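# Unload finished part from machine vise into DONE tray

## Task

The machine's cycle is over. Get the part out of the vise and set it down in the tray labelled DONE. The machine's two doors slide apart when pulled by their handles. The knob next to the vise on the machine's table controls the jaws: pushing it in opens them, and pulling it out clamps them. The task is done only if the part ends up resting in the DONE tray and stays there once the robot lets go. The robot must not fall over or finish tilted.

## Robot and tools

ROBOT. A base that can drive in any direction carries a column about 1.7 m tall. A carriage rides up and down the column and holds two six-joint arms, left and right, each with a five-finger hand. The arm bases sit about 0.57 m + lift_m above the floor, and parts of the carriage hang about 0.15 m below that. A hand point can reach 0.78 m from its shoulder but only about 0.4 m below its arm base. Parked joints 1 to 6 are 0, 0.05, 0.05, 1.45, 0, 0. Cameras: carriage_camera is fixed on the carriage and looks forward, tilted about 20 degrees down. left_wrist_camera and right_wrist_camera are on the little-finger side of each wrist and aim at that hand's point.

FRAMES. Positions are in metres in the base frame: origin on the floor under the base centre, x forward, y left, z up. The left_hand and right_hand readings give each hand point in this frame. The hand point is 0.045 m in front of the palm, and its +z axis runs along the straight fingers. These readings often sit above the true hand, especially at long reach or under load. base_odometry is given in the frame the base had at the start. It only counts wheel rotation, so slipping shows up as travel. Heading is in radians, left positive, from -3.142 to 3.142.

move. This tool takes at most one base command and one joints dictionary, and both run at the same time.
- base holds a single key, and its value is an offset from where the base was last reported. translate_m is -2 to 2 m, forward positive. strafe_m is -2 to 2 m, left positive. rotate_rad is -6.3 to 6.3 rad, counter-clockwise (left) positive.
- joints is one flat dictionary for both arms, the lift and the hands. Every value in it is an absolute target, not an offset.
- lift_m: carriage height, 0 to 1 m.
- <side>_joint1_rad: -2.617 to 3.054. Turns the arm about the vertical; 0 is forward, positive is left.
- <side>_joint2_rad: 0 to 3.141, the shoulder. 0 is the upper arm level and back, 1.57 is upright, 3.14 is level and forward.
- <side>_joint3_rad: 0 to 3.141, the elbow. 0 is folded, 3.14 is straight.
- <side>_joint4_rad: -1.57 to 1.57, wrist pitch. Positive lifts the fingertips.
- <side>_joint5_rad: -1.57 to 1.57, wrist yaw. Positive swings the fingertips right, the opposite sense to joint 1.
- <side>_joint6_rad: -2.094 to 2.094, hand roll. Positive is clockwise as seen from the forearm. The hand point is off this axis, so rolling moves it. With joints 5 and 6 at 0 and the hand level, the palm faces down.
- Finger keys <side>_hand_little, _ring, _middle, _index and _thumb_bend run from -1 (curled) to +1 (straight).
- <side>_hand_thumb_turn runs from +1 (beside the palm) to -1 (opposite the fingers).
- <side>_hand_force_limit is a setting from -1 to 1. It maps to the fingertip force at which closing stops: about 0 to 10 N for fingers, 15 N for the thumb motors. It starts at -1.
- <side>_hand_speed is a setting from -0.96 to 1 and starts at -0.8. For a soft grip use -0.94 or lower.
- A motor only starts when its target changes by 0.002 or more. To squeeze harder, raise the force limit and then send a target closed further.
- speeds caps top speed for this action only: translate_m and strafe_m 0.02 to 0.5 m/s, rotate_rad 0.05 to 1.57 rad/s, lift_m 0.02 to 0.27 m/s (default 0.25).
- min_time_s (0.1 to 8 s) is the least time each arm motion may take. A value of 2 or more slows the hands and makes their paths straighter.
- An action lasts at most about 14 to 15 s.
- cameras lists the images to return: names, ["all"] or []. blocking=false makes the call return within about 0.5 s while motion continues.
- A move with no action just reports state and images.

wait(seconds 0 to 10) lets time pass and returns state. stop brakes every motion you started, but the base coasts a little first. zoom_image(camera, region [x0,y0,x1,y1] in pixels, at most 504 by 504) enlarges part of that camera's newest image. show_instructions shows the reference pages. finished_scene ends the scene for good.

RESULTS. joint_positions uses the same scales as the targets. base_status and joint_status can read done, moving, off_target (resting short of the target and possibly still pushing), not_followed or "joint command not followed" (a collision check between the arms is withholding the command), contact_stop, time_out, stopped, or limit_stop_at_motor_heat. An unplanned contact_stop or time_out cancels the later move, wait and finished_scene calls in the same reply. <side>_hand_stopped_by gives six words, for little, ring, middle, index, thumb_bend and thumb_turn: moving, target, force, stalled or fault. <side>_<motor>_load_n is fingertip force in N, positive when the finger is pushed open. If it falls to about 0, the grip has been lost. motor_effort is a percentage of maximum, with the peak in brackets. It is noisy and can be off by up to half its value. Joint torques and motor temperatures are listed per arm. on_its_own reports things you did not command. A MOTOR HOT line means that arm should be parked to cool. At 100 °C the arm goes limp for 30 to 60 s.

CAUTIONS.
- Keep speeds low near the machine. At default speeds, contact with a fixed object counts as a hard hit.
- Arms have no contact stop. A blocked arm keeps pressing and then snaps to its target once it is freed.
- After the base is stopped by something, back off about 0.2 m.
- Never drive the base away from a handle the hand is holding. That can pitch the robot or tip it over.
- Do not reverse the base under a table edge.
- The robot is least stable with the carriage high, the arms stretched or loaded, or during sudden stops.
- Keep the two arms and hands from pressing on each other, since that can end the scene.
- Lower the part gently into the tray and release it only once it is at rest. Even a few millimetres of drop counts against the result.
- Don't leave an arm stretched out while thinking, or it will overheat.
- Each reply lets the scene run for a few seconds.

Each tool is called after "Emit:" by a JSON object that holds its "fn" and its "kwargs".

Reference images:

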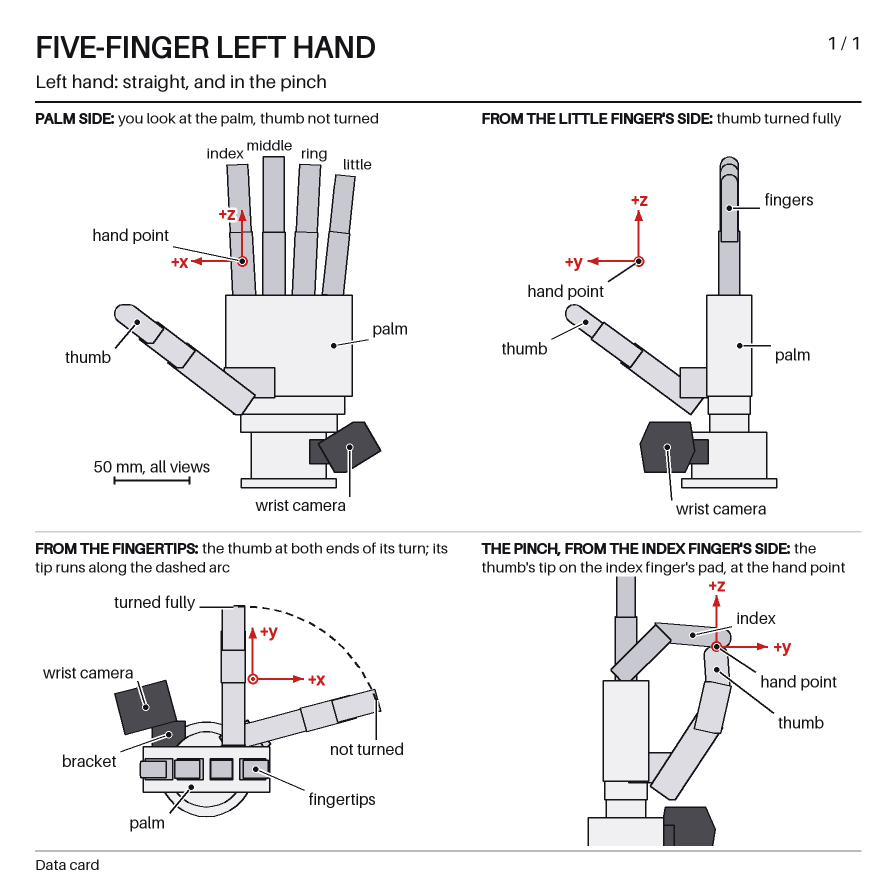

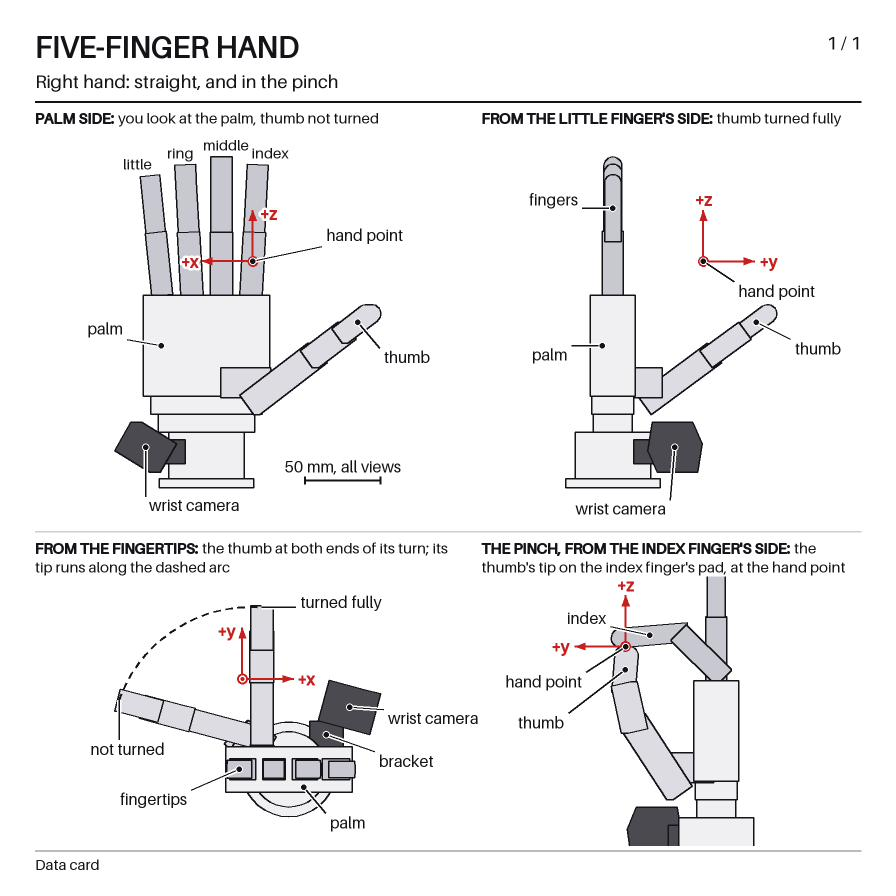

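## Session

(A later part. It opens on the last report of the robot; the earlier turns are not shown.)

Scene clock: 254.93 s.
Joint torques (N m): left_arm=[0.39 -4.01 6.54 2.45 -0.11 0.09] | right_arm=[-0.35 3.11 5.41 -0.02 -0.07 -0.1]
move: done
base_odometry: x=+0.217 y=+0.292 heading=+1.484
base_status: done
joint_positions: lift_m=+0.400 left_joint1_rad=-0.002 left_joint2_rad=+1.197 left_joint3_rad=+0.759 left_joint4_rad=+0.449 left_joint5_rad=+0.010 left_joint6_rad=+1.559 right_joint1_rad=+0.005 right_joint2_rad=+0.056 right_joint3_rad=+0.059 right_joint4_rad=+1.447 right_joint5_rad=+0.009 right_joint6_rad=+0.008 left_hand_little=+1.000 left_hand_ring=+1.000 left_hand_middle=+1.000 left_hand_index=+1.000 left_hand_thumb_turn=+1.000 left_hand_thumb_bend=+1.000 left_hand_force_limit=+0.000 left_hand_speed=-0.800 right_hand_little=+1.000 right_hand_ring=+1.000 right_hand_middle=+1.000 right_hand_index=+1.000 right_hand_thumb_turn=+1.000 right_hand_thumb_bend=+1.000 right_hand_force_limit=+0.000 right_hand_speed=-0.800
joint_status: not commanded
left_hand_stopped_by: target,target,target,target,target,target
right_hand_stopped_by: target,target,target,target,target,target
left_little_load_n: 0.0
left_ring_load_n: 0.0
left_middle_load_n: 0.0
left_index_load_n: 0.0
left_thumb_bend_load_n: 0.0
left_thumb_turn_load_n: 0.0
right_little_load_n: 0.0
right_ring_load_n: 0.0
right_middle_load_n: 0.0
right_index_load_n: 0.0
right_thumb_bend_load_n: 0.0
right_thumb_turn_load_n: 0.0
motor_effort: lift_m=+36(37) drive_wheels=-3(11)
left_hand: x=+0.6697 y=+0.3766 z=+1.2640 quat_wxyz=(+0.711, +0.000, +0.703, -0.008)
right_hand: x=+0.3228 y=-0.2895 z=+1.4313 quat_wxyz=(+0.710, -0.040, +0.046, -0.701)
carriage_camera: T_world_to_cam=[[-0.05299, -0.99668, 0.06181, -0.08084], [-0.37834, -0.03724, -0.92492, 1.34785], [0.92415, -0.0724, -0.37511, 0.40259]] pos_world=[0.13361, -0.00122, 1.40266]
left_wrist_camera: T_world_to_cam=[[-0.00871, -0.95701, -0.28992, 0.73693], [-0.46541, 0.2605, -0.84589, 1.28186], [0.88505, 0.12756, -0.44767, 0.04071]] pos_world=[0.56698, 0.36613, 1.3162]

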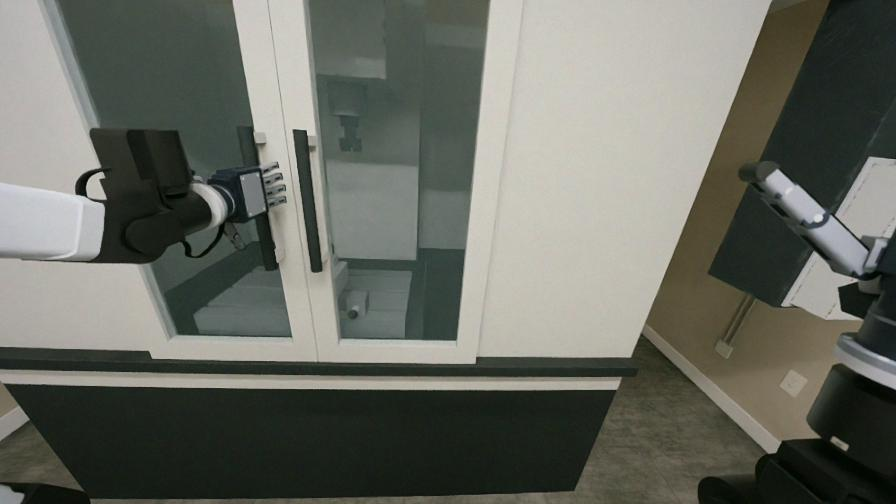

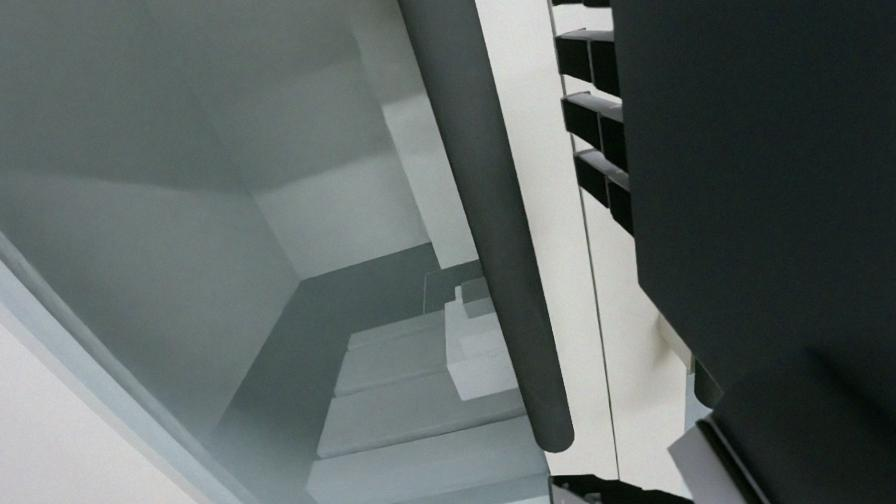

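Emit:
{"fn": "move", "kwargs": {"base": {"translate_m": 0.02}, "speeds": {"translate_m": 0.05}}}

Emit:
{"fn": "move", "kwargs": {"base": {"strafe_m": 0.08}, "speeds": {"strafe_m": 0.06}, "cameras": ["carriage_camera", "left_wrist_camera"]}}

Emit:
{"fn": "zoom_image", "kwargs": {"camera": "carriage_camera", "region": [180, 60, 430, 340]}}

Scene clock: 267.07 s.
Joint torques (N m): left_arm=[0.42 -4 6.57 2.49 -0.11 0.09] | right_arm=[-0.35 3.21 5.46 -0.01 -0.07 -0.1]
Motor temperatures (°C): left_arm=[29 29 38 36 29 31] | right_arm=[30 31 38 37 28 27]
move: done
base_odometry: x=+0.219 y=+0.312 heading=+1.483
base_status: done
joint_positions: lift_m=+0.400 left_joint1_rad=-0.002 left_joint2_rad=+1.197 left_joint3_rad=+0.759 left_joint4_rad=+0.447 left_joint5_rad=+0.010 left_joint6_rad=+1.559 right_joint1_rad=+0.005 right_joint2_rad=+0.055 right_joint3_rad=+0.058 right_joint4_rad=+1.446 right_joint5_rad=+0.009 right_joint6_rad=+0.008 left_hand_little=+1.000 left_hand_ring=+1.000 left_hand_middle=+1.000 left_hand_index=+1.000 left_hand_thumb_turn=+1.000 left_hand_thumb_bend=+1.000 left_hand_force_limit=+0.000 left_hand_speed=-0.800 right_hand_little=+1.000 right_hand_ring=+1.000 right_hand_middle=+1.000 right_hand_index=+1.000 right_hand_thumb_turn=+1.000 right_hand_thumb_bend=+1.000 right_hand_force_limit=+0.000 right_hand_speed=-0.800
joint_status: not commanded
left_hand_stopped_by: target,target,target,target,target,target
right_hand_stopped_by: target,target,target,target,target,target
left_little_load_n: 0.0
left_ring_load_n: 0.0
left_middle_load_n: 0.0
left_index_load_n: 0.0
left_thumb_bend_load_n: -0.5
left_thumb_turn_load_n: 0.0
right_little_load_n: -0.5
right_ring_load_n: 0.0
right_middle_load_n: 0.0
right_index_load_n: 0.0
right_thumb_bend_load_n: 0.0
right_thumb_turn_load_n: 0.0
motor_effort: lift_m=+36(36) drive_wheels=-3(9)
left_hand: x=+0.6697 y=+0.3766 z=+1.2637 quat_wxyz=(+0.710, +0.000, +0.704, -0.008)
right_hand: x=+0.3229 y=-0.2895 z=+1.4310 quat_wxyz=(+0.710, -0.040, +0.046, -0.701)
pictures: none

Scene clock: 268.93 s.
Joint torques (N m): left_arm=[3.84 -4.18 6.58 2.44 -1.34 0.07] | right_arm=[-0.27 3.19 5.49 -0.01 -0.07 -0.1]
move: done
base_odometry: x=+0.139 y=+0.320 heading=+1.483
base_status: done
joint_positions: lift_m=+0.400 left_joint1_rad=-0.041 left_joint2_rad=+1.199 left_joint3_rad=+0.759 left_joint4_rad=+0.449 left_joint5_rad=+0.139 left_joint6_rad=+1.561 right_joint1_rad=+0.004 right_joint2_rad=+0.055 right_joint3_rad=+0.058 right_joint4_rad=+1.446 right_joint5_rad=+0.009 right_joint6_rad=+0.008 left_hand_little=+1.000 left_hand_ring=+1.000 left_hand_middle=+1.000 left_hand_index=+1.000 left_hand_thumb_turn=+1.000 left_hand_thumb_bend=+1.000 left_hand_force_limit=+0.000 left_hand_speed=-0.800 right_hand_little=+1.000 right_hand_ring=+1.000 right_hand_middle=+1.000 right_hand_index=+1.000 right_hand_thumb_turn=+1.000 right_hand_thumb_bend=+1.000 right_hand_force_limit=+0.000 right_hand_speed=-0.800
joint_status: not commanded
left_hand_stopped_by: target,target,target,target,target,target
right_hand_stopped_by: target,target,target,target,target,target
left_little_load_n: 0.0
left_ring_load_n: 0.0
left_middle_load_n: 0.0
left_index_load_n: 0.0
left_thumb_bend_load_n: 0.0
left_thumb_turn_load_n: 0.0
right_little_load_n: 0.0
right_ring_load_n: 0.0
right_middle_load_n: 0.0
right_index_load_n: 0.0
right_thumb_bend_load_n: 0.0
right_thumb_turn_load_n: 0.0
motor_effort: lift_m=+36(36) drive_wheels=+2(9)
left_hand: x=+0.6768 y=+0.3338 z=+1.2634 quat_wxyz=(+0.707, +0.060, +0.701, -0.067)
right_hand: x=+0.3229 y=-0.2896 z=+1.4310 quat_wxyz=(+0.710, -0.040, +0.046, -0.701)
carriage_camera: T_world_to_cam=[[-0.05299, -0.99668, 0.06181, -0.08084], [-0.37834, -0.03724, -0.92492, 1.34785], [0.92415, -0.0724, -0.37511, 0.40259]] pos_world=[0.13361, -0.00122, 1.40266]
left_wrist_camera: T_world_to_cam=[[-0.16877, -0.94117, -0.29276, 0.80239], [-0.41623, 0.33729, -0.84438, 1.23501], [0.89346, -0.02065, -0.44867, 0.08463]] pos_world=[0.57386, 0.34038, 1.3157]

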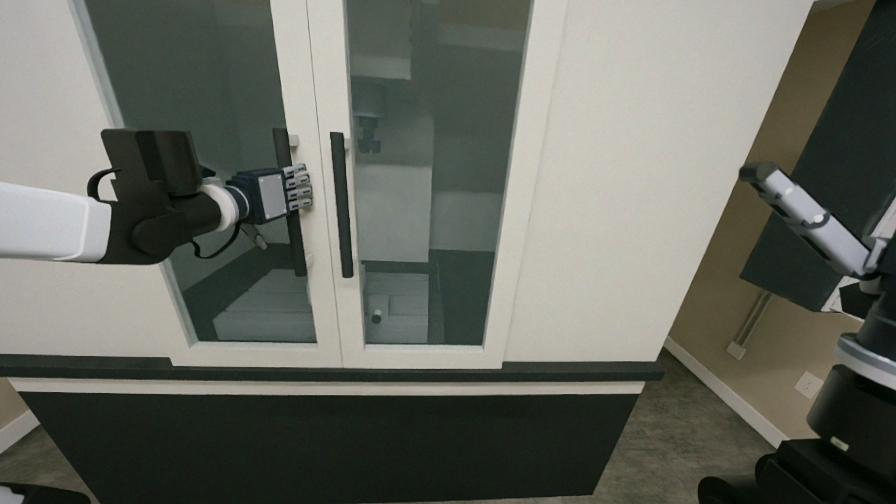

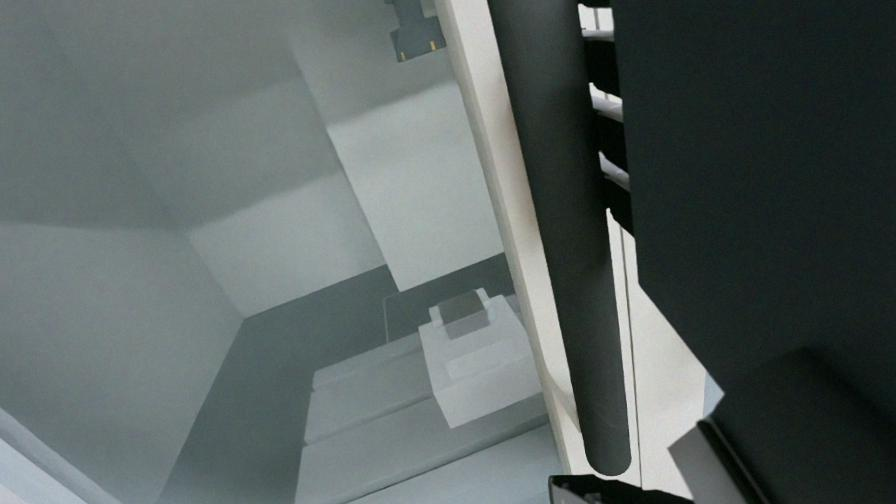

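Scaled by 1.800 from the camera's image (finer frame: 1280x720).

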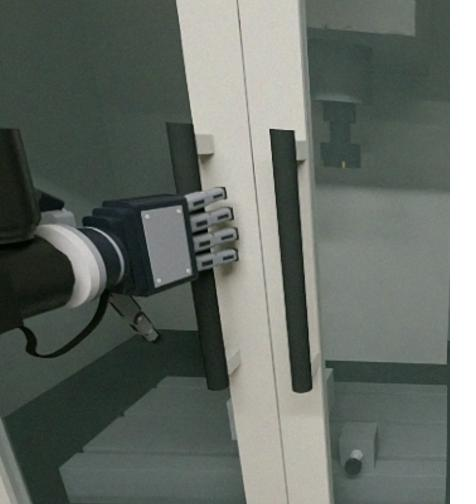

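Emit:
{"fn": "move", "kwargs": {"base": {"strafe_m": 0.06}, "speeds": {"strafe_m": 0.06}, "cameras": ["carriage_camera"]}}

Scene clock: 275.57 s.
Joint torques (N m): left_arm=[7.9 -4.46 6.56 2.39 -2.76 0.07] | right_arm=[-0.2 3.15 5.49 -0.03 -0.06 -0.1]
move: done
base_odometry: x=+0.079 y=+0.325 heading=+1.483
base_status: done
joint_positions: lift_m=+0.400 left_joint1_rad=-0.085 left_joint2_rad=+1.203 left_joint3_rad=+0.759 left_joint4_rad=+0.452 left_joint5_rad=+0.286 left_joint6_rad=+1.561 right_joint1_rad=+0.003 right_joint2_rad=+0.055 right_joint3_rad=+0.058 right_joint4_rad=+1.446 right_joint5_rad=+0.008 right_joint6_rad=+0.008 left_hand_little=+1.000 left_hand_ring=+1.000 left_hand_middle=+1.000 left_hand_index=+1.000 left_hand_thumb_turn=+1.000 left_hand_thumb_bend=+1.000 left_hand_force_limit=+0.000 left_hand_speed=-0.800 right_hand_little=+1.000 right_hand_ring=+1.000 right_hand_middle=+1.000 right_hand_index=+1.000 right_hand_thumb_turn=+1.000 right_hand_thumb_bend=+1.000 right_hand_force_limit=+0.000 right_hand_speed=-0.800
joint_status: not commanded
left_hand_stopped_by: target,target,target,target,target,target
right_hand_stopped_by: target,target,target,target,target,target
left_little_load_n: 0.0
left_ring_load_n: 0.0
left_middle_load_n: 0.0
left_index_load_n: 0.5
left_thumb_bend_load_n: 0.0
left_thumb_turn_load_n: 0.0
right_little_load_n: 0.0
right_ring_load_n: 0.0
right_middle_load_n: 0.0
right_index_load_n: 0.0
right_thumb_bend_load_n: 0.0
right_thumb_turn_load_n: 0.0
motor_effort: lift_m=+36(36) drive_wheels=+3(10)
left_hand: x=+0.6777 y=+0.2840 z=+1.2626 quat_wxyz=(+0.697, +0.127, +0.693, -0.133)
right_hand: x=+0.3229 y=-0.2896 z=+1.4310 quat_wxyz=(+0.710, -0.040, +0.046, -0.702)
carriage_camera: T_world_to_cam=[[-0.05299, -0.99668, 0.06181, -0.08084], [-0.37834, -0.03724, -0.92492, 1.34785], [0.92415, -0.0724, -0.37511, 0.40259]] pos_world=[0.13361, -0.00122, 1.40266]

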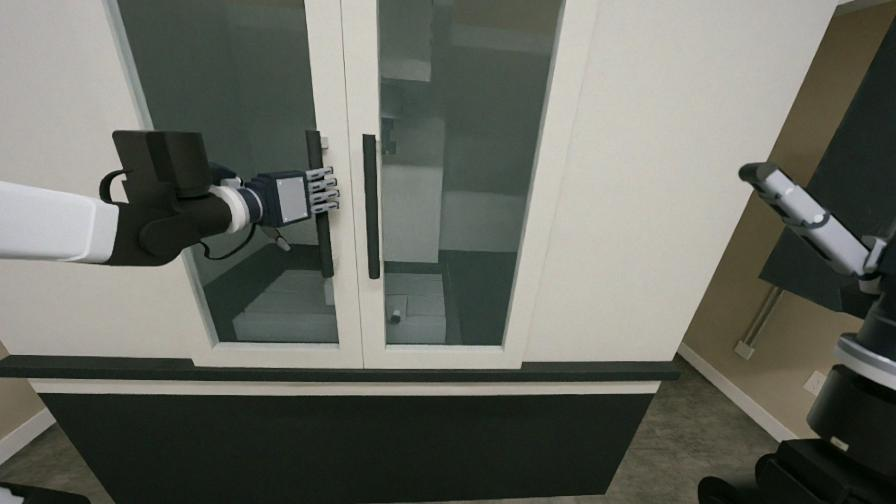

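Emit:
{"fn": "move", "kwargs": {"joints": {"left_joint5_rad": -0.3, "left_joint1_rad": 0.03}, "min_time_s": 3, "cameras": ["carriage_camera"]}}

Scene clock: 315.27 s.
Joint torques (N m): left_arm=[11.14 -2.39 7.6 2.6 -4.62 0.07] | right_arm=[-0.2 3.21 5.48 -0.02 -0.06 -0.1]
Motor temperatures (°C): left_arm=[34 29 38 38 41 31] | right_arm=[30 31 36 34 28 27]
move: off_target
base_odometry: x=+0.079 y=+0.325 heading=+1.483
base_status: not commanded
joint_positions: lift_m=+0.400 left_joint1_rad=-0.091 left_joint2_rad=+1.180 left_joint3_rad=+0.747 left_joint4_rad=+0.437 left_joint5_rad=+0.183 left_joint6_rad=+1.561 right_joint1_rad=+0.003 right_joint2_rad=+0.055 right_joint3_rad=+0.058 right_joint4_rad=+1.446 right_joint5_rad=+0.008 right_joint6_rad=+0.008 left_hand_little=+1.000 left_hand_ring=+1.000 left_hand_middle=+1.000 left_hand_index=+1.000 left_hand_thumb_turn=+1.000 left_hand_thumb_bend=+1.000 left_hand_force_limit=+0.000 left_hand_speed=-0.800 right_hand_little=+1.000 right_hand_ring=+1.000 right_hand_middle=+1.000 right_hand_index=+1.000 right_hand_thumb_turn=+1.000 right_hand_thumb_bend=+1.000 right_hand_force_limit=+0.000 right_hand_speed=-0.800
joint_status: left_joint1_rad off_target (ended at -0.091, target +0.030); left_joint5_rad off_target (ended at +0.183, target -0.300)
left_hand_stopped_by: target,target,target,target,target,target
right_hand_stopped_by: target,target,target,target,target,target
left_little_load_n: 0.0
left_ring_load_n: 0.5
left_middle_load_n: 0.5
left_index_load_n: 0.0
left_thumb_bend_load_n: 0.0
left_thumb_turn_load_n: 0.0
right_little_load_n: 0.0
right_ring_load_n: 0.0
right_middle_load_n: 0.0
right_index_load_n: 0.0
right_thumb_bend_load_n: -0.5
right_thumb_turn_load_n: 0.0
motor_effort: lift_m=+36(37) drive_wheels=+3(3)
left_hand: x=+0.6728 y=+0.3028 z=+1.2622 quat_wxyz=(+0.701, +0.093, +0.699, -0.100)
right_hand: x=+0.3229 y=-0.2896 z=+1.4310 quat_wxyz=(+0.710, -0.040, +0.046, -0.702)
carriage_camera: T_world_to_cam=[[-0.05299, -0.99668, 0.06181, -0.08084], [-0.37834, -0.03724, -0.92492, 1.34785], [0.92415, -0.0724, -0.37511, 0.40259]] pos_world=[0.13361, -0.00122, 1.40266]

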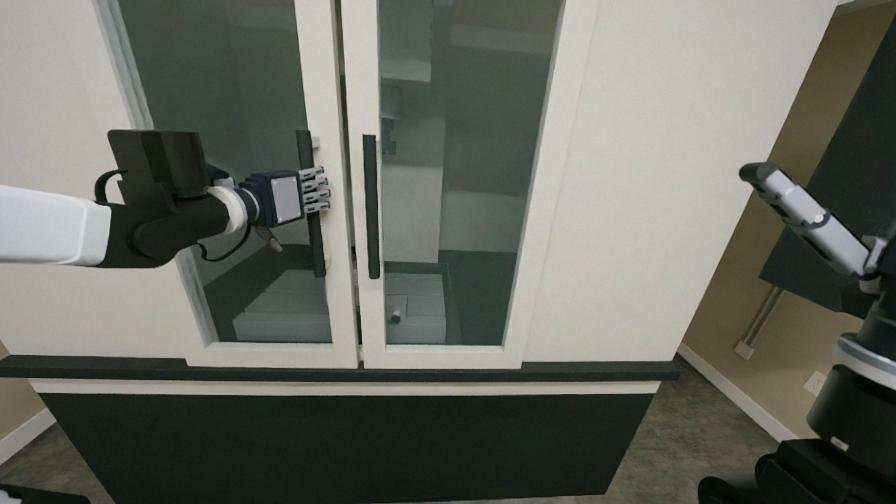

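Emit:
{"fn": "move", "kwargs": {"base": {"strafe_m": 0.2}, "speeds": {"strafe_m": 0.1}, "cameras": ["carriage_camera"]}}

Scene clock: 326.70 s.
Joint torques (N m): left_arm=[11.69 -1.16 7.91 2.74 -4.2 0.07] | right_arm=[-0.16 3.19 5.49 -0.01 -0.06 -0.1]
Motor temperatures (°C): left_arm=[36 29 39 39 49 31] | right_arm=[30 31 36 33 28 27]
move: done
base_odometry: x=-0.120 y=+0.343 heading=+1.483
base_status: done
joint_positions: lift_m=+0.400 left_joint1_rad=-0.097 left_joint2_rad=+1.167 left_joint3_rad=+0.743 left_joint4_rad=+0.425 left_joint5_rad=+0.139 left_joint6_rad=+1.561 right_joint1_rad=+0.003 right_joint2_rad=+0.055 right_joint3_rad=+0.058 right_joint4_rad=+1.446 right_joint5_rad=+0.008 right_joint6_rad=+0.008 left_hand_little=+1.000 left_hand_ring=+1.000 left_hand_middle=+1.000 left_hand_index=+1.000 left_hand_thumb_turn=+1.000 left_hand_thumb_bend=+1.000 left_hand_force_limit=+0.000 left_hand_speed=-0.800 right_hand_little=+1.000 right_hand_ring=+1.000 right_hand_middle=+1.000 right_hand_index=+1.000 right_hand_thumb_turn=+1.000 right_hand_thumb_bend=+1.000 right_hand_force_limit=+0.000 right_hand_speed=-0.800
joint_status: not commanded
left_hand_stopped_by: target,target,target,target,target,target
right_hand_stopped_by: target,target,target,target,target,target
left_little_load_n: 0.0
left_ring_load_n: 0.5
left_middle_load_n: 0.0
left_index_load_n: 0.5
left_thumb_bend_load_n: 0.0
left_thumb_turn_load_n: 0.0
right_little_load_n: 0.0
right_ring_load_n: 0.0
right_middle_load_n: 0.0
right_index_load_n: 0.0
right_thumb_bend_load_n: 0.0
right_thumb_turn_load_n: 0.0
on_its_own: left_joint5_rad moved -0.043 toward your old target -0.300
motor_effort: lift_m=+36(37) drive_wheels=+3(12)
left_hand: x=+0.6695 y=+0.3093 z=+1.2623 quat_wxyz=(+0.702, +0.080, +0.702, -0.087)
right_hand: x=+0.3230 y=-0.2895 z=+1.4310 quat_wxyz=(+0.710, -0.040, +0.046, -0.702)
carriage_camera: T_world_to_cam=[[-0.05299, -0.99668, 0.06181, -0.08084], [-0.37834, -0.03724, -0.92492, 1.34785], [0.92415, -0.0724, -0.37511, 0.40259]] pos_world=[0.13361, -0.00122, 1.40266]

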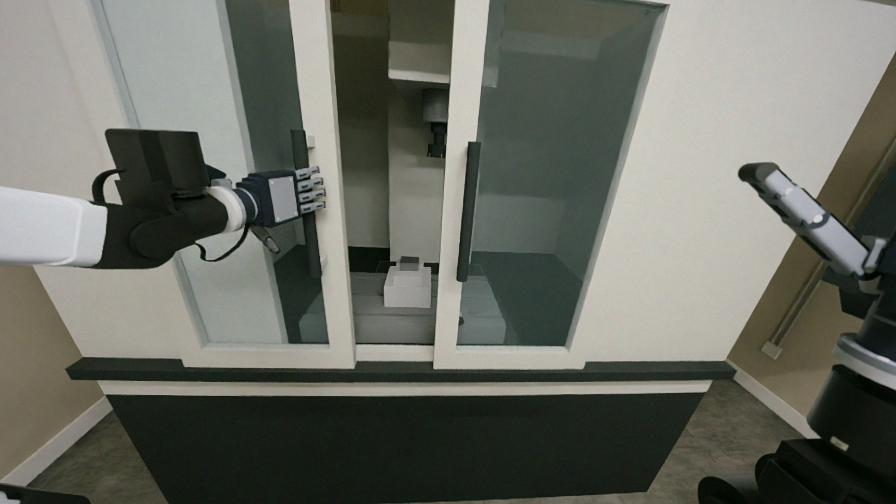

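Emit:
{"fn": "move", "kwargs": {"base": {"strafe_m": 0.17}, "speeds": {"strafe_m": 0.1}, "cameras": ["carriage_camera"]}}

Scene clock: 335.37 s.
Joint torques (N m): left_arm=[11.63 -1.44 7.94 2.68 -4.11 0.07] | right_arm=[-0.1 3.17 5.52 -0.03 -0.05 -0.1]
move: done
base_odometry: x=-0.289 y=+0.358 heading=+1.482
base_status: done
joint_positions: lift_m=+0.400 left_joint1_rad=-0.096 left_joint2_rad=+1.169 left_joint3_rad=+0.743 left_joint4_rad=+0.428 left_joint5_rad=+0.130 left_joint6_rad=+1.561 right_joint1_rad=+0.002 right_joint2_rad=+0.055 right_joint3_rad=+0.058 right_joint4_rad=+1.446 right_joint5_rad=+0.008 right_joint6_rad=+0.008 left_hand_little=+1.000 left_hand_ring=+1.000 left_hand_middle=+1.000 left_hand_index=+1.000 left_hand_thumb_turn=+1.000 left_hand_thumb_bend=+1.000 left_hand_force_limit=+0.000 left_hand_speed=-0.800 right_hand_little=+1.000 right_hand_ring=+1.000 right_hand_middle=+1.000 right_hand_index=+1.000 right_hand_thumb_turn=+1.000 right_hand_thumb_bend=+1.000 right_hand_force_limit=+0.000 right_hand_speed=-0.800
joint_status: not commanded
left_hand_stopped_by: target,target,target,target,target,target
right_hand_stopped_by: target,target,target,target,target,target
left_little_load_n: 0.0
left_ring_load_n: 0.5
left_middle_load_n: 0.5
left_index_load_n: 0.5
left_thumb_bend_load_n: 0.0
left_thumb_turn_load_n: 0.0
right_little_load_n: 0.0
right_ring_load_n: 0.0
right_middle_load_n: 0.0
right_index_load_n: 0.0
right_thumb_bend_load_n: 0.0
right_thumb_turn_load_n: 0.0
motor_effort: lift_m=+36(36) drive_wheels=+2(13)
left_hand: x=+0.6700 y=+0.3115 z=+1.2622 quat_wxyz=(+0.703, +0.077, +0.702, -0.083)
right_hand: x=+0.3230 y=-0.2895 z=+1.4310 quat_wxyz=(+0.709, -0.040, +0.046, -0.702)
carriage_camera: T_world_to_cam=[[-0.05299, -0.99668, 0.06181, -0.08084], [-0.37834, -0.03724, -0.92492, 1.34785], [0.92415, -0.0724, -0.37511, 0.40259]] pos_world=[0.13361, -0.00122, 1.40266]

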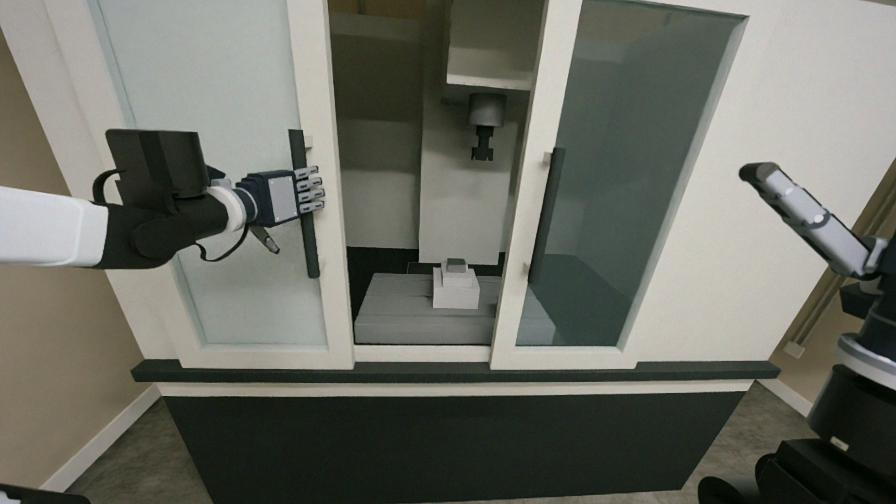

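Emit:
{"fn": "move", "kwargs": {"base": {"strafe_m": -0.1}, "speeds": {"strafe_m": 0.15}}}

Emit:
{"fn": "move", "kwargs": {"base": {"translate_m": -0.12}, "joints": {"left_joint5_rad": 0, "left_joint1_rad": 0}, "speeds": {"translate_m": 0.15}}}

Emit:
{"fn": "move", "kwargs": {"base": {"strafe_m": 0.2}, "joints": {"left_joint2_rad": 0.05, "left_joint3_rad": 0.05, "left_joint4_rad": 1.45, "left_joint6_rad": 0, "right_joint2_rad": 1.2, "right_joint3_rad": 0.75, "right_joint4_rad": 0.45, "right_joint6_rad": -1.57}, "speeds": {"strafe_m": 0.15}, "min_time_s": 2.5, "cameras": ["carriage_camera", "right_wrist_camera"]}}

Scene clock: 353.40 s.
Joint torques (N m): left_arm=[4.96 -2.7 7.91 2.44 -1.55 0.07] | right_arm=[-0.1 3.19 5.48 -0.02 -0.05 -0.1]
Motor temperatures (°C): left_arm=[40 28 39 40 57 31] | right_arm=[30 31 36 33 28 27]
move: done
base_odometry: x=-0.190 y=+0.349 heading=+1.483
base_status: done
joint_positions: lift_m=+0.400 left_joint1_rad=-0.022 left_joint2_rad=+1.183 left_joint3_rad=+0.743 left_joint4_rad=+0.449 left_joint5_rad=-0.141 left_joint6_rad=+1.561 right_joint1_rad=+0.002 right_joint2_rad=+0.055 right_joint3_rad=+0.058 right_joint4_rad=+1.446 right_joint5_rad=+0.008 right_joint6_rad=+0.008 left_hand_little=+1.000 left_hand_ring=+1.000 left_hand_middle=+1.000 left_hand_index=+1.000 left_hand_thumb_turn=+1.000 left_hand_thumb_bend=+1.000 left_hand_force_limit=+0.000 left_hand_speed=-0.800 right_hand_little=+1.000 right_hand_ring=+1.000 right_hand_middle=+1.000 right_hand_index=+1.000 right_hand_thumb_turn=+1.000 right_hand_thumb_bend=+1.000 right_hand_force_limit=+0.000 right_hand_speed=-0.800
joint_status: not commanded
left_hand_stopped_by: target,target,target,target,target,target
right_hand_stopped_by: target,target,target,target,target,target
left_little_load_n: 0.0
left_ring_load_n: 0.0
left_middle_load_n: 0.0
left_index_load_n: 0.0
left_thumb_bend_load_n: 0.0
left_thumb_turn_load_n: 0.0
right_little_load_n: 0.0
right_ring_load_n: 0.0
right_middle_load_n: 0.0
right_index_load_n: 0.0
right_thumb_bend_load_n: 0.0
right_thumb_turn_load_n: 0.0
on_its_own: left_joint1_rad moved +0.074 toward your old target +0.030; left_joint5_rad moved -0.271 toward your old target -0.300
motor_effort: lift_m=+36(36) drive_wheels=+3(8)
left_hand: x=+0.6570 y=+0.3967 z=+1.2617 quat_wxyz=(+0.709, -0.045, +0.703, +0.038)
right_hand: x=+0.3230 y=-0.2895 z=+1.4310 quat_wxyz=(+0.709, -0.040, +0.046, -0.702)
pictures: none

Scene clock: 355.17 s.
Joint torques (N m): left_arm=[0.46 -3.84 7.91 2.41 0.12 0.07] | right_arm=[-0.1 3.3 5.55 -0.1 -0.06 -0.1]
Motor temperatures (°C): left_arm=[39 29 39 40 55 31] | right_arm=[30 31 36 33 28 27]
move: done
base_odometry: x=-0.200 y=+0.229 heading=+1.483
base_status: done
joint_positions: lift_m=+0.400 left_joint1_rad=-0.003 left_joint2_rad=+1.196 left_joint3_rad=+0.743 left_joint4_rad=+0.451 left_joint5_rad=-0.014 left_joint6_rad=+1.561 right_joint1_rad=+0.002 right_joint2_rad=+0.055 right_joint3_rad=+0.058 right_joint4_rad=+1.451 right_joint5_rad=+0.008 right_joint6_rad=+0.008 left_hand_little=+1.000 left_hand_ring=+1.000 left_hand_middle=+1.000 left_hand_index=+1.000 left_hand_thumb_turn=+1.000 left_hand_thumb_bend=+1.000 left_hand_force_limit=+0.000 left_hand_speed=-0.800 right_hand_little=+1.000 right_hand_ring=+1.000 right_hand_middle=+1.000 right_hand_index=+1.000 right_hand_thumb_turn=+1.000 right_hand_thumb_bend=+1.000 right_hand_force_limit=+0.000 right_hand_speed=-0.800
joint_status: all done
left_hand_stopped_by: target,target,target,target,target,target
right_hand_stopped_by: target,target,target,target,target,target
left_little_load_n: 0.0
left_ring_load_n: 0.0
left_middle_load_n: 0.0
left_index_load_n: 0.0
left_thumb_bend_load_n: 0.0
left_thumb_turn_load_n: 0.0
right_little_load_n: 0.0
right_ring_load_n: 0.0
right_middle_load_n: 0.0
right_index_load_n: 0.0
right_thumb_bend_load_n: 0.0
right_thumb_turn_load_n: 0.0
motor_effort: lift_m=+36(36) drive_wheels=+0(10)
left_hand: x=+0.6670 y=+0.3810 z=+1.2571 quat_wxyz=(+0.706, -0.007, +0.708, +0.001)
right_hand: x=+0.3214 y=-0.2895 z=+1.4315 quat_wxyz=(+0.710, -0.038, +0.044, -0.702)
pictures: none

Scene clock: 358.07 s.
Joint torques (N m): left_arm=[0.46 2.48 4.56 0.27 0.1 -0.14] | right_arm=[-0.1 -3.52 11.54 2.46 -0.06 -0.13]
move: done
base_odometry: x=-0.400 y=+0.247 heading=+1.483
base_status: done
joint_positions: lift_m=+0.400 left_joint1_rad=-0.003 left_joint2_rad=+0.056 left_joint3_rad=+0.059 left_joint4_rad=+1.435 left_joint5_rad=-0.011 left_joint6_rad=+0.012 right_joint1_rad=+0.002 right_joint2_rad=+1.193 right_joint3_rad=+0.723 right_joint4_rad=+0.467 right_joint5_rad=+0.007 right_joint6_rad=-1.560 left_hand_little=+1.000 left_hand_ring=+1.000 left_hand_middle=+1.000 left_hand_index=+1.000 left_hand_thumb_turn=+1.000 left_hand_thumb_bend=+1.000 left_hand_force_limit=+0.000 left_hand_speed=-0.800 right_hand_little=+1.000 right_hand_ring=+1.000 right_hand_middle=+1.000 right_hand_index=+1.000 right_hand_thumb_turn=+1.000 right_hand_thumb_bend=+1.000 right_hand_force_limit=+0.000 right_hand_speed=-0.800
joint_status: all done
left_hand_stopped_by: target,target,target,target,target,target
right_hand_stopped_by: target,target,target,target,target,target
left_little_load_n: 0.0
left_ring_load_n: 0.0
left_middle_load_n: 0.0
left_index_load_n: 0.0
left_thumb_bend_load_n: 0.0
left_thumb_turn_load_n: 0.0
right_little_load_n: 0.0
right_ring_load_n: 0.0
right_middle_load_n: 0.0
right_index_load_n: 0.0
right_thumb_bend_load_n: 0.0
right_thumb_turn_load_n: 0.0
motor_effort: lift_m=+36(37) drive_wheels=-2(10)
left_hand: x=+0.3264 y=+0.2914 z=+1.4302 quat_wxyz=(+0.709, -0.051, +0.043, -0.702)
right_hand: x=+0.6657 y=-0.3798 z=+1.2519 quat_wxyz=(+0.002, -0.708, +0.006, -0.706)
carriage_camera: T_world_to_cam=[[-0.05299, -0.99668, 0.06181, -0.08084], [-0.37834, -0.03724, -0.92492, 1.34785], [0.92415, -0.0724, -0.37511, 0.40259]] pos_world=[0.13361, -0.00122, 1.40266]
right_wrist_camera: T_world_to_cam=[[-0.00596, -0.97485, 0.22277, -0.64522], [-0.47629, -0.19312, -0.85782, 1.32785], [0.87927, -0.11122, -0.46316, 0.07114]] pos_world=[0.56603, -0.36466, 1.31574]

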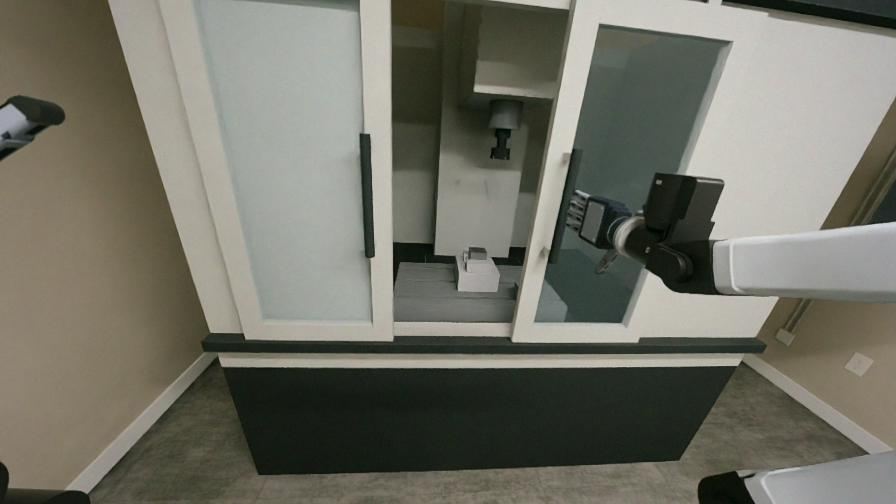

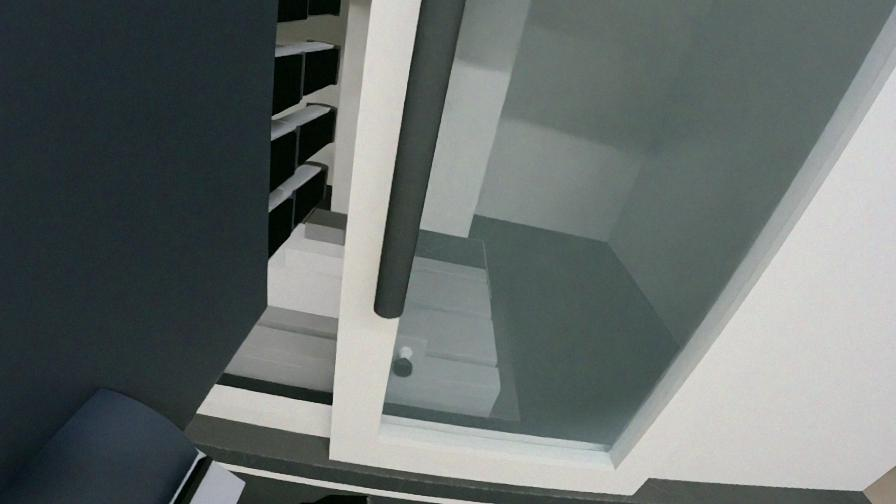

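Emit:
{"fn": "move", "kwargs": {"base": {"strafe_m": 0.015}, "speeds": {"strafe_m": 0.1}}}

Emit:
{"fn": "move", "kwargs": {"base": {"translate_m": 0.13}, "speeds": {"translate_m": 0.1}, "cameras": ["carriage_camera", "right_wrist_camera"]}}

Emit:
{"fn": "zoom_image", "kwargs": {"camera": "carriage_camera", "region": [400, 60, 700, 360]}}

Scene clock: 371.47 s.
Joint torques (N m): left_arm=[0.44 2.48 4.56 0.23 0.08 -0.13] | right_arm=[-0.06 -3.51 11.55 2.51 -0.03 -0.13]
Motor temperatures (°C): left_arm=[36 29 38 36 46 31] | right_arm=[30 31 41 36 28 27]
move: done
base_odometry: x=-0.415 y=+0.248 heading=+1.483
base_status: done
joint_positions: lift_m=+0.400 left_joint1_rad=-0.003 left_joint2_rad=+0.056 left_joint3_rad=+0.059 left_joint4_rad=+1.438 left_joint5_rad=-0.010 left_joint6_rad=+0.011 right_joint1_rad=+0.002 right_joint2_rad=+1.193 right_joint3_rad=+0.723 right_joint4_rad=+0.462 right_joint5_rad=+0.005 right_joint6_rad=-1.561 left_hand_little=+1.000 left_hand_ring=+1.000 left_hand_middle=+1.000 left_hand_index=+1.000 left_hand_thumb_turn=+1.000 left_hand_thumb_bend=+1.000 left_hand_force_limit=+0.000 left_hand_speed=-0.800 right_hand_little=+1.000 right_hand_ring=+1.000 right_hand_middle=+1.000 right_hand_index=+1.000 right_hand_thumb_turn=+1.000 right_hand_thumb_bend=+1.000 right_hand_force_limit=+0.000 right_hand_speed=-0.800
joint_status: not commanded
left_hand_stopped_by: target,target,target,target,target,target
right_hand_stopped_by: target,target,target,target,target,target
left_little_load_n: 0.0
left_ring_load_n: 0.0
left_middle_load_n: 0.0
left_index_load_n: 0.0
left_thumb_bend_load_n: 0.0
left_thumb_turn_load_n: 0.0
right_little_load_n: 0.0
right_ring_load_n: 0.0
right_middle_load_n: 0.0
right_index_load_n: 0.0
right_thumb_bend_load_n: 0.0
right_thumb_turn_load_n: 0.0
motor_effort: lift_m=+36(36) drive_wheels=-2(8)
left_hand: x=+0.3254 y=+0.2911 z=+1.4305 quat_wxyz=(+0.709, -0.049, +0.043, -0.703)
right_hand: x=+0.6656 y=-0.3795 z=+1.2508 quat_wxyz=(+0.002, -0.710, +0.004, -0.704)
pictures: none

Scene clock: 373.53 s.
Joint torques (N m): left_arm=[0.46 2.5 4.59 0.13 0.09 -0.13] | right_arm=[-0.09 -3.67 11.41 2.57 -0.03 -0.13]
move: done
base_odometry: x=-0.403 y=+0.378 heading=+1.484
base_status: done
joint_positions: lift_m=+0.400 left_joint1_rad=-0.003 left_joint2_rad=+0.056 left_joint3_rad=+0.059 left_joint4_rad=+1.444 left_joint5_rad=-0.010 left_joint6_rad=+0.011 right_joint1_rad=+0.002 right_joint2_rad=+1.195 right_joint3_rad=+0.724 right_joint4_rad=+0.459 right_joint5_rad=+0.005 right_joint6_rad=-1.561 left_hand_little=+1.000 left_hand_ring=+1.000 left_hand_middle=+1.000 left_hand_index=+1.000 left_hand_thumb_turn=+1.000 left_hand_thumb_bend=+1.000 left_hand_force_limit=+0.000 left_hand_speed=-0.800 right_hand_little=+1.000 right_hand_ring=+1.000 right_hand_middle=+1.000 right_hand_index=+1.000 right_hand_thumb_turn=+1.000 right_hand_thumb_bend=+1.000 right_hand_force_limit=+0.000 right_hand_speed=-0.800
joint_status: not commanded
left_hand_stopped_by: target,target,target,target,target,target
right_hand_stopped_by: target,target,target,target,target,target
left_little_load_n: 0.0
left_ring_load_n: 0.0
left_middle_load_n: 0.0
left_index_load_n: 0.0
left_thumb_bend_load_n: 0.0
left_thumb_turn_load_n: 0.0
right_little_load_n: 0.0
right_ring_load_n: 0.0
right_middle_load_n: 0.0
right_index_load_n: 0.0
right_thumb_bend_load_n: 0.0
right_thumb_turn_load_n: 0.0
motor_effort: lift_m=+36(36) drive_wheels=-3(10)
left_hand: x=+0.3239 y=+0.2911 z=+1.4311 quat_wxyz=(+0.709, -0.047, +0.040, -0.703)
right_hand: x=+0.6659 y=-0.3794 z=+1.2498 quat_wxyz=(+0.002, -0.711, +0.004, -0.703)
carriage_camera: T_world_to_cam=[[-0.05299, -0.99668, 0.06181, -0.08084], [-0.37834, -0.03724, -0.92492, 1.34785], [0.92415, -0.0724, -0.37511, 0.40259]] pos_world=[0.13361, -0.00122, 1.40266]
right_wrist_camera: T_world_to_cam=[[-0.00186, -0.97452, 0.2243, -0.64884], [-0.483, -0.19553, -0.85351, 1.32436], [0.87562, -0.10993, -0.47033, 0.08198]] pos_world=[0.56668, -0.36435, 1.31445]

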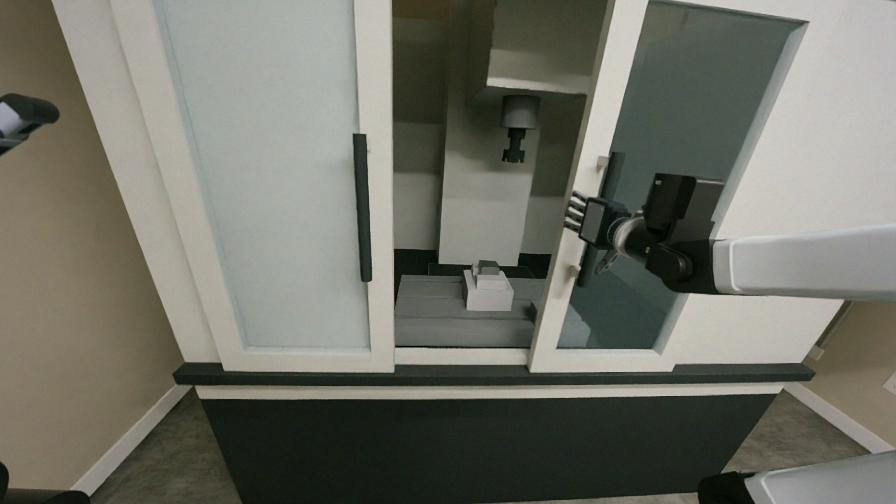

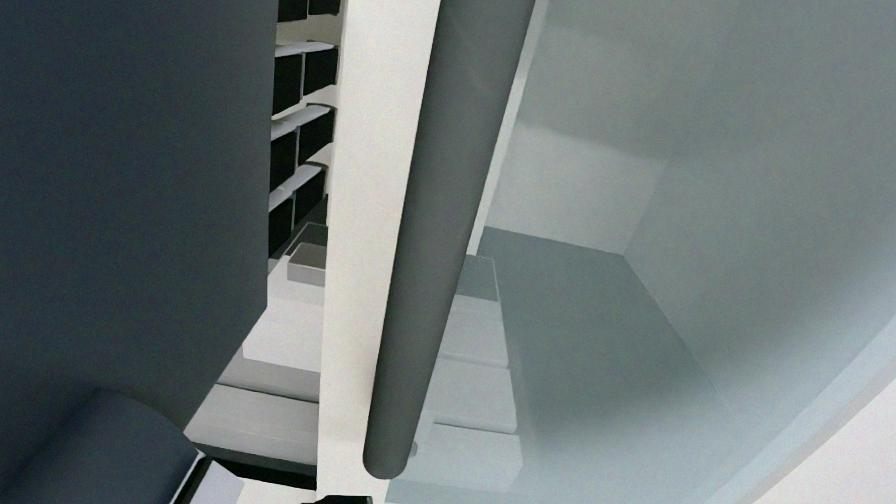

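Scaled by 1.680 from the camera's image (finer frame: 1280x720).

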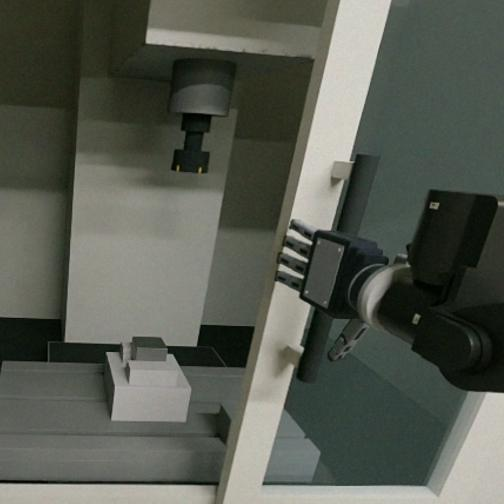

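Emit:
{"fn": "move", "kwargs": {"base": {"strafe_m": -0.12}, "joints": {"right_joint5_rad": 0.3, "right_joint1_rad": -0.03}, "speeds": {"strafe_m": 0.06}, "min_time_s": 2, "cameras": ["carriage_camera"]}}

Scene clock: 383.37 s.
Joint torques (N m): left_arm=[0.38 2.55 4.53 0.13 0.07 -0.13] | right_arm=[-8.25 -4.03 10.82 2.63 3.62 0.06]
Motor temperatures (°C): left_arm=[34 29 37 34 41 31] | right_arm=[30 32 43 39 29 27]
move: off_target
base_odometry: x=-0.284 y=+0.367 heading=+1.484
base_status: done
joint_positions: lift_m=+0.400 left_joint1_rad=-0.002 left_joint2_rad=+0.055 left_joint3_rad=+0.059 left_joint4_rad=+1.444 left_joint5_rad=-0.009 left_joint6_rad=+0.011 right_joint1_rad=+0.064 right_joint2_rad=+1.198 right_joint3_rad=+0.730 right_joint4_rad=+0.452 right_joint5_rad=-0.005 right_joint6_rad=-1.579 left_hand_little=+1.000 left_hand_ring=+1.000 left_hand_middle=+1.000 left_hand_index=+1.000 left_hand_thumb_turn=+1.000 left_hand_thumb_bend=+1.000 left_hand_force_limit=+0.000 left_hand_speed=-0.800 right_hand_little=+1.000 right_hand_ring=+1.000 right_hand_middle=+1.000 right_hand_index=+1.000 right_hand_thumb_turn=+1.000 right_hand_thumb_bend=+1.000 right_hand_force_limit=+0.000 right_hand_speed=-0.800
joint_status: right_joint1_rad off_target (ended at +0.064, target -0.030); right_joint5_rad off_target (ended at -0.004, target +0.300)
left_hand_stopped_by: target,target,target,target,target,target
right_hand_stopped_by: target,target,target,target,target,target
left_little_load_n: 0.0
left_ring_load_n: 0.0
left_middle_load_n: 0.0
left_index_load_n: 0.0
left_thumb_bend_load_n: 0.0
left_thumb_turn_load_n: 0.0
right_little_load_n: 0.0
right_ring_load_n: 0.0
right_middle_load_n: 0.0
right_index_load_n: 0.0
right_thumb_bend_load_n: 0.0
right_thumb_turn_load_n: 0.0
motor_effort: lift_m=+36(36) drive_wheels=+3(8)
left_hand: x=+0.3236 y=+0.2910 z=+1.4311 quat_wxyz=(+0.709, -0.046, +0.040, -0.702)
right_hand: x=+0.6701 y=-0.3512 z=+1.2507 quat_wxyz=(+0.021, -0.712, -0.027, -0.701)
carriage_camera: T_world_to_cam=[[-0.05299, -0.99668, 0.06181, -0.08084], [-0.37834, -0.03724, -0.92492, 1.34785], [0.92415, -0.0724, -0.37511, 0.40259]] pos_world=[0.13361, -0.00122, 1.40266]

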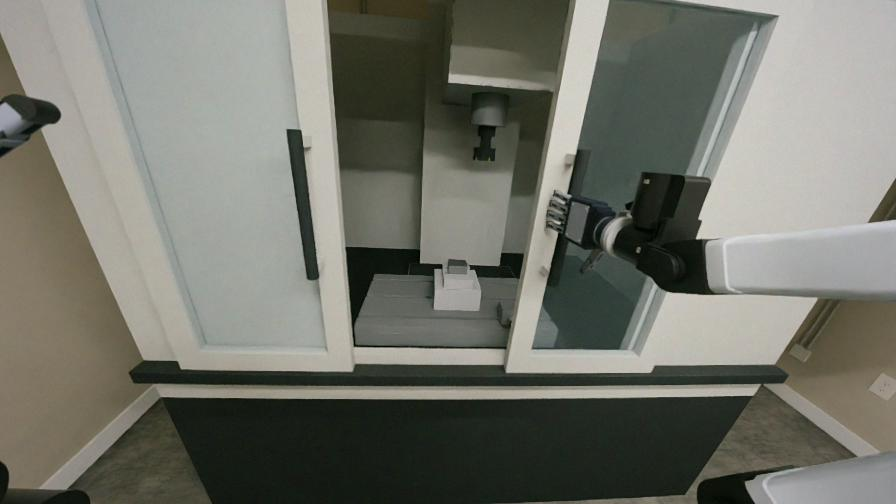

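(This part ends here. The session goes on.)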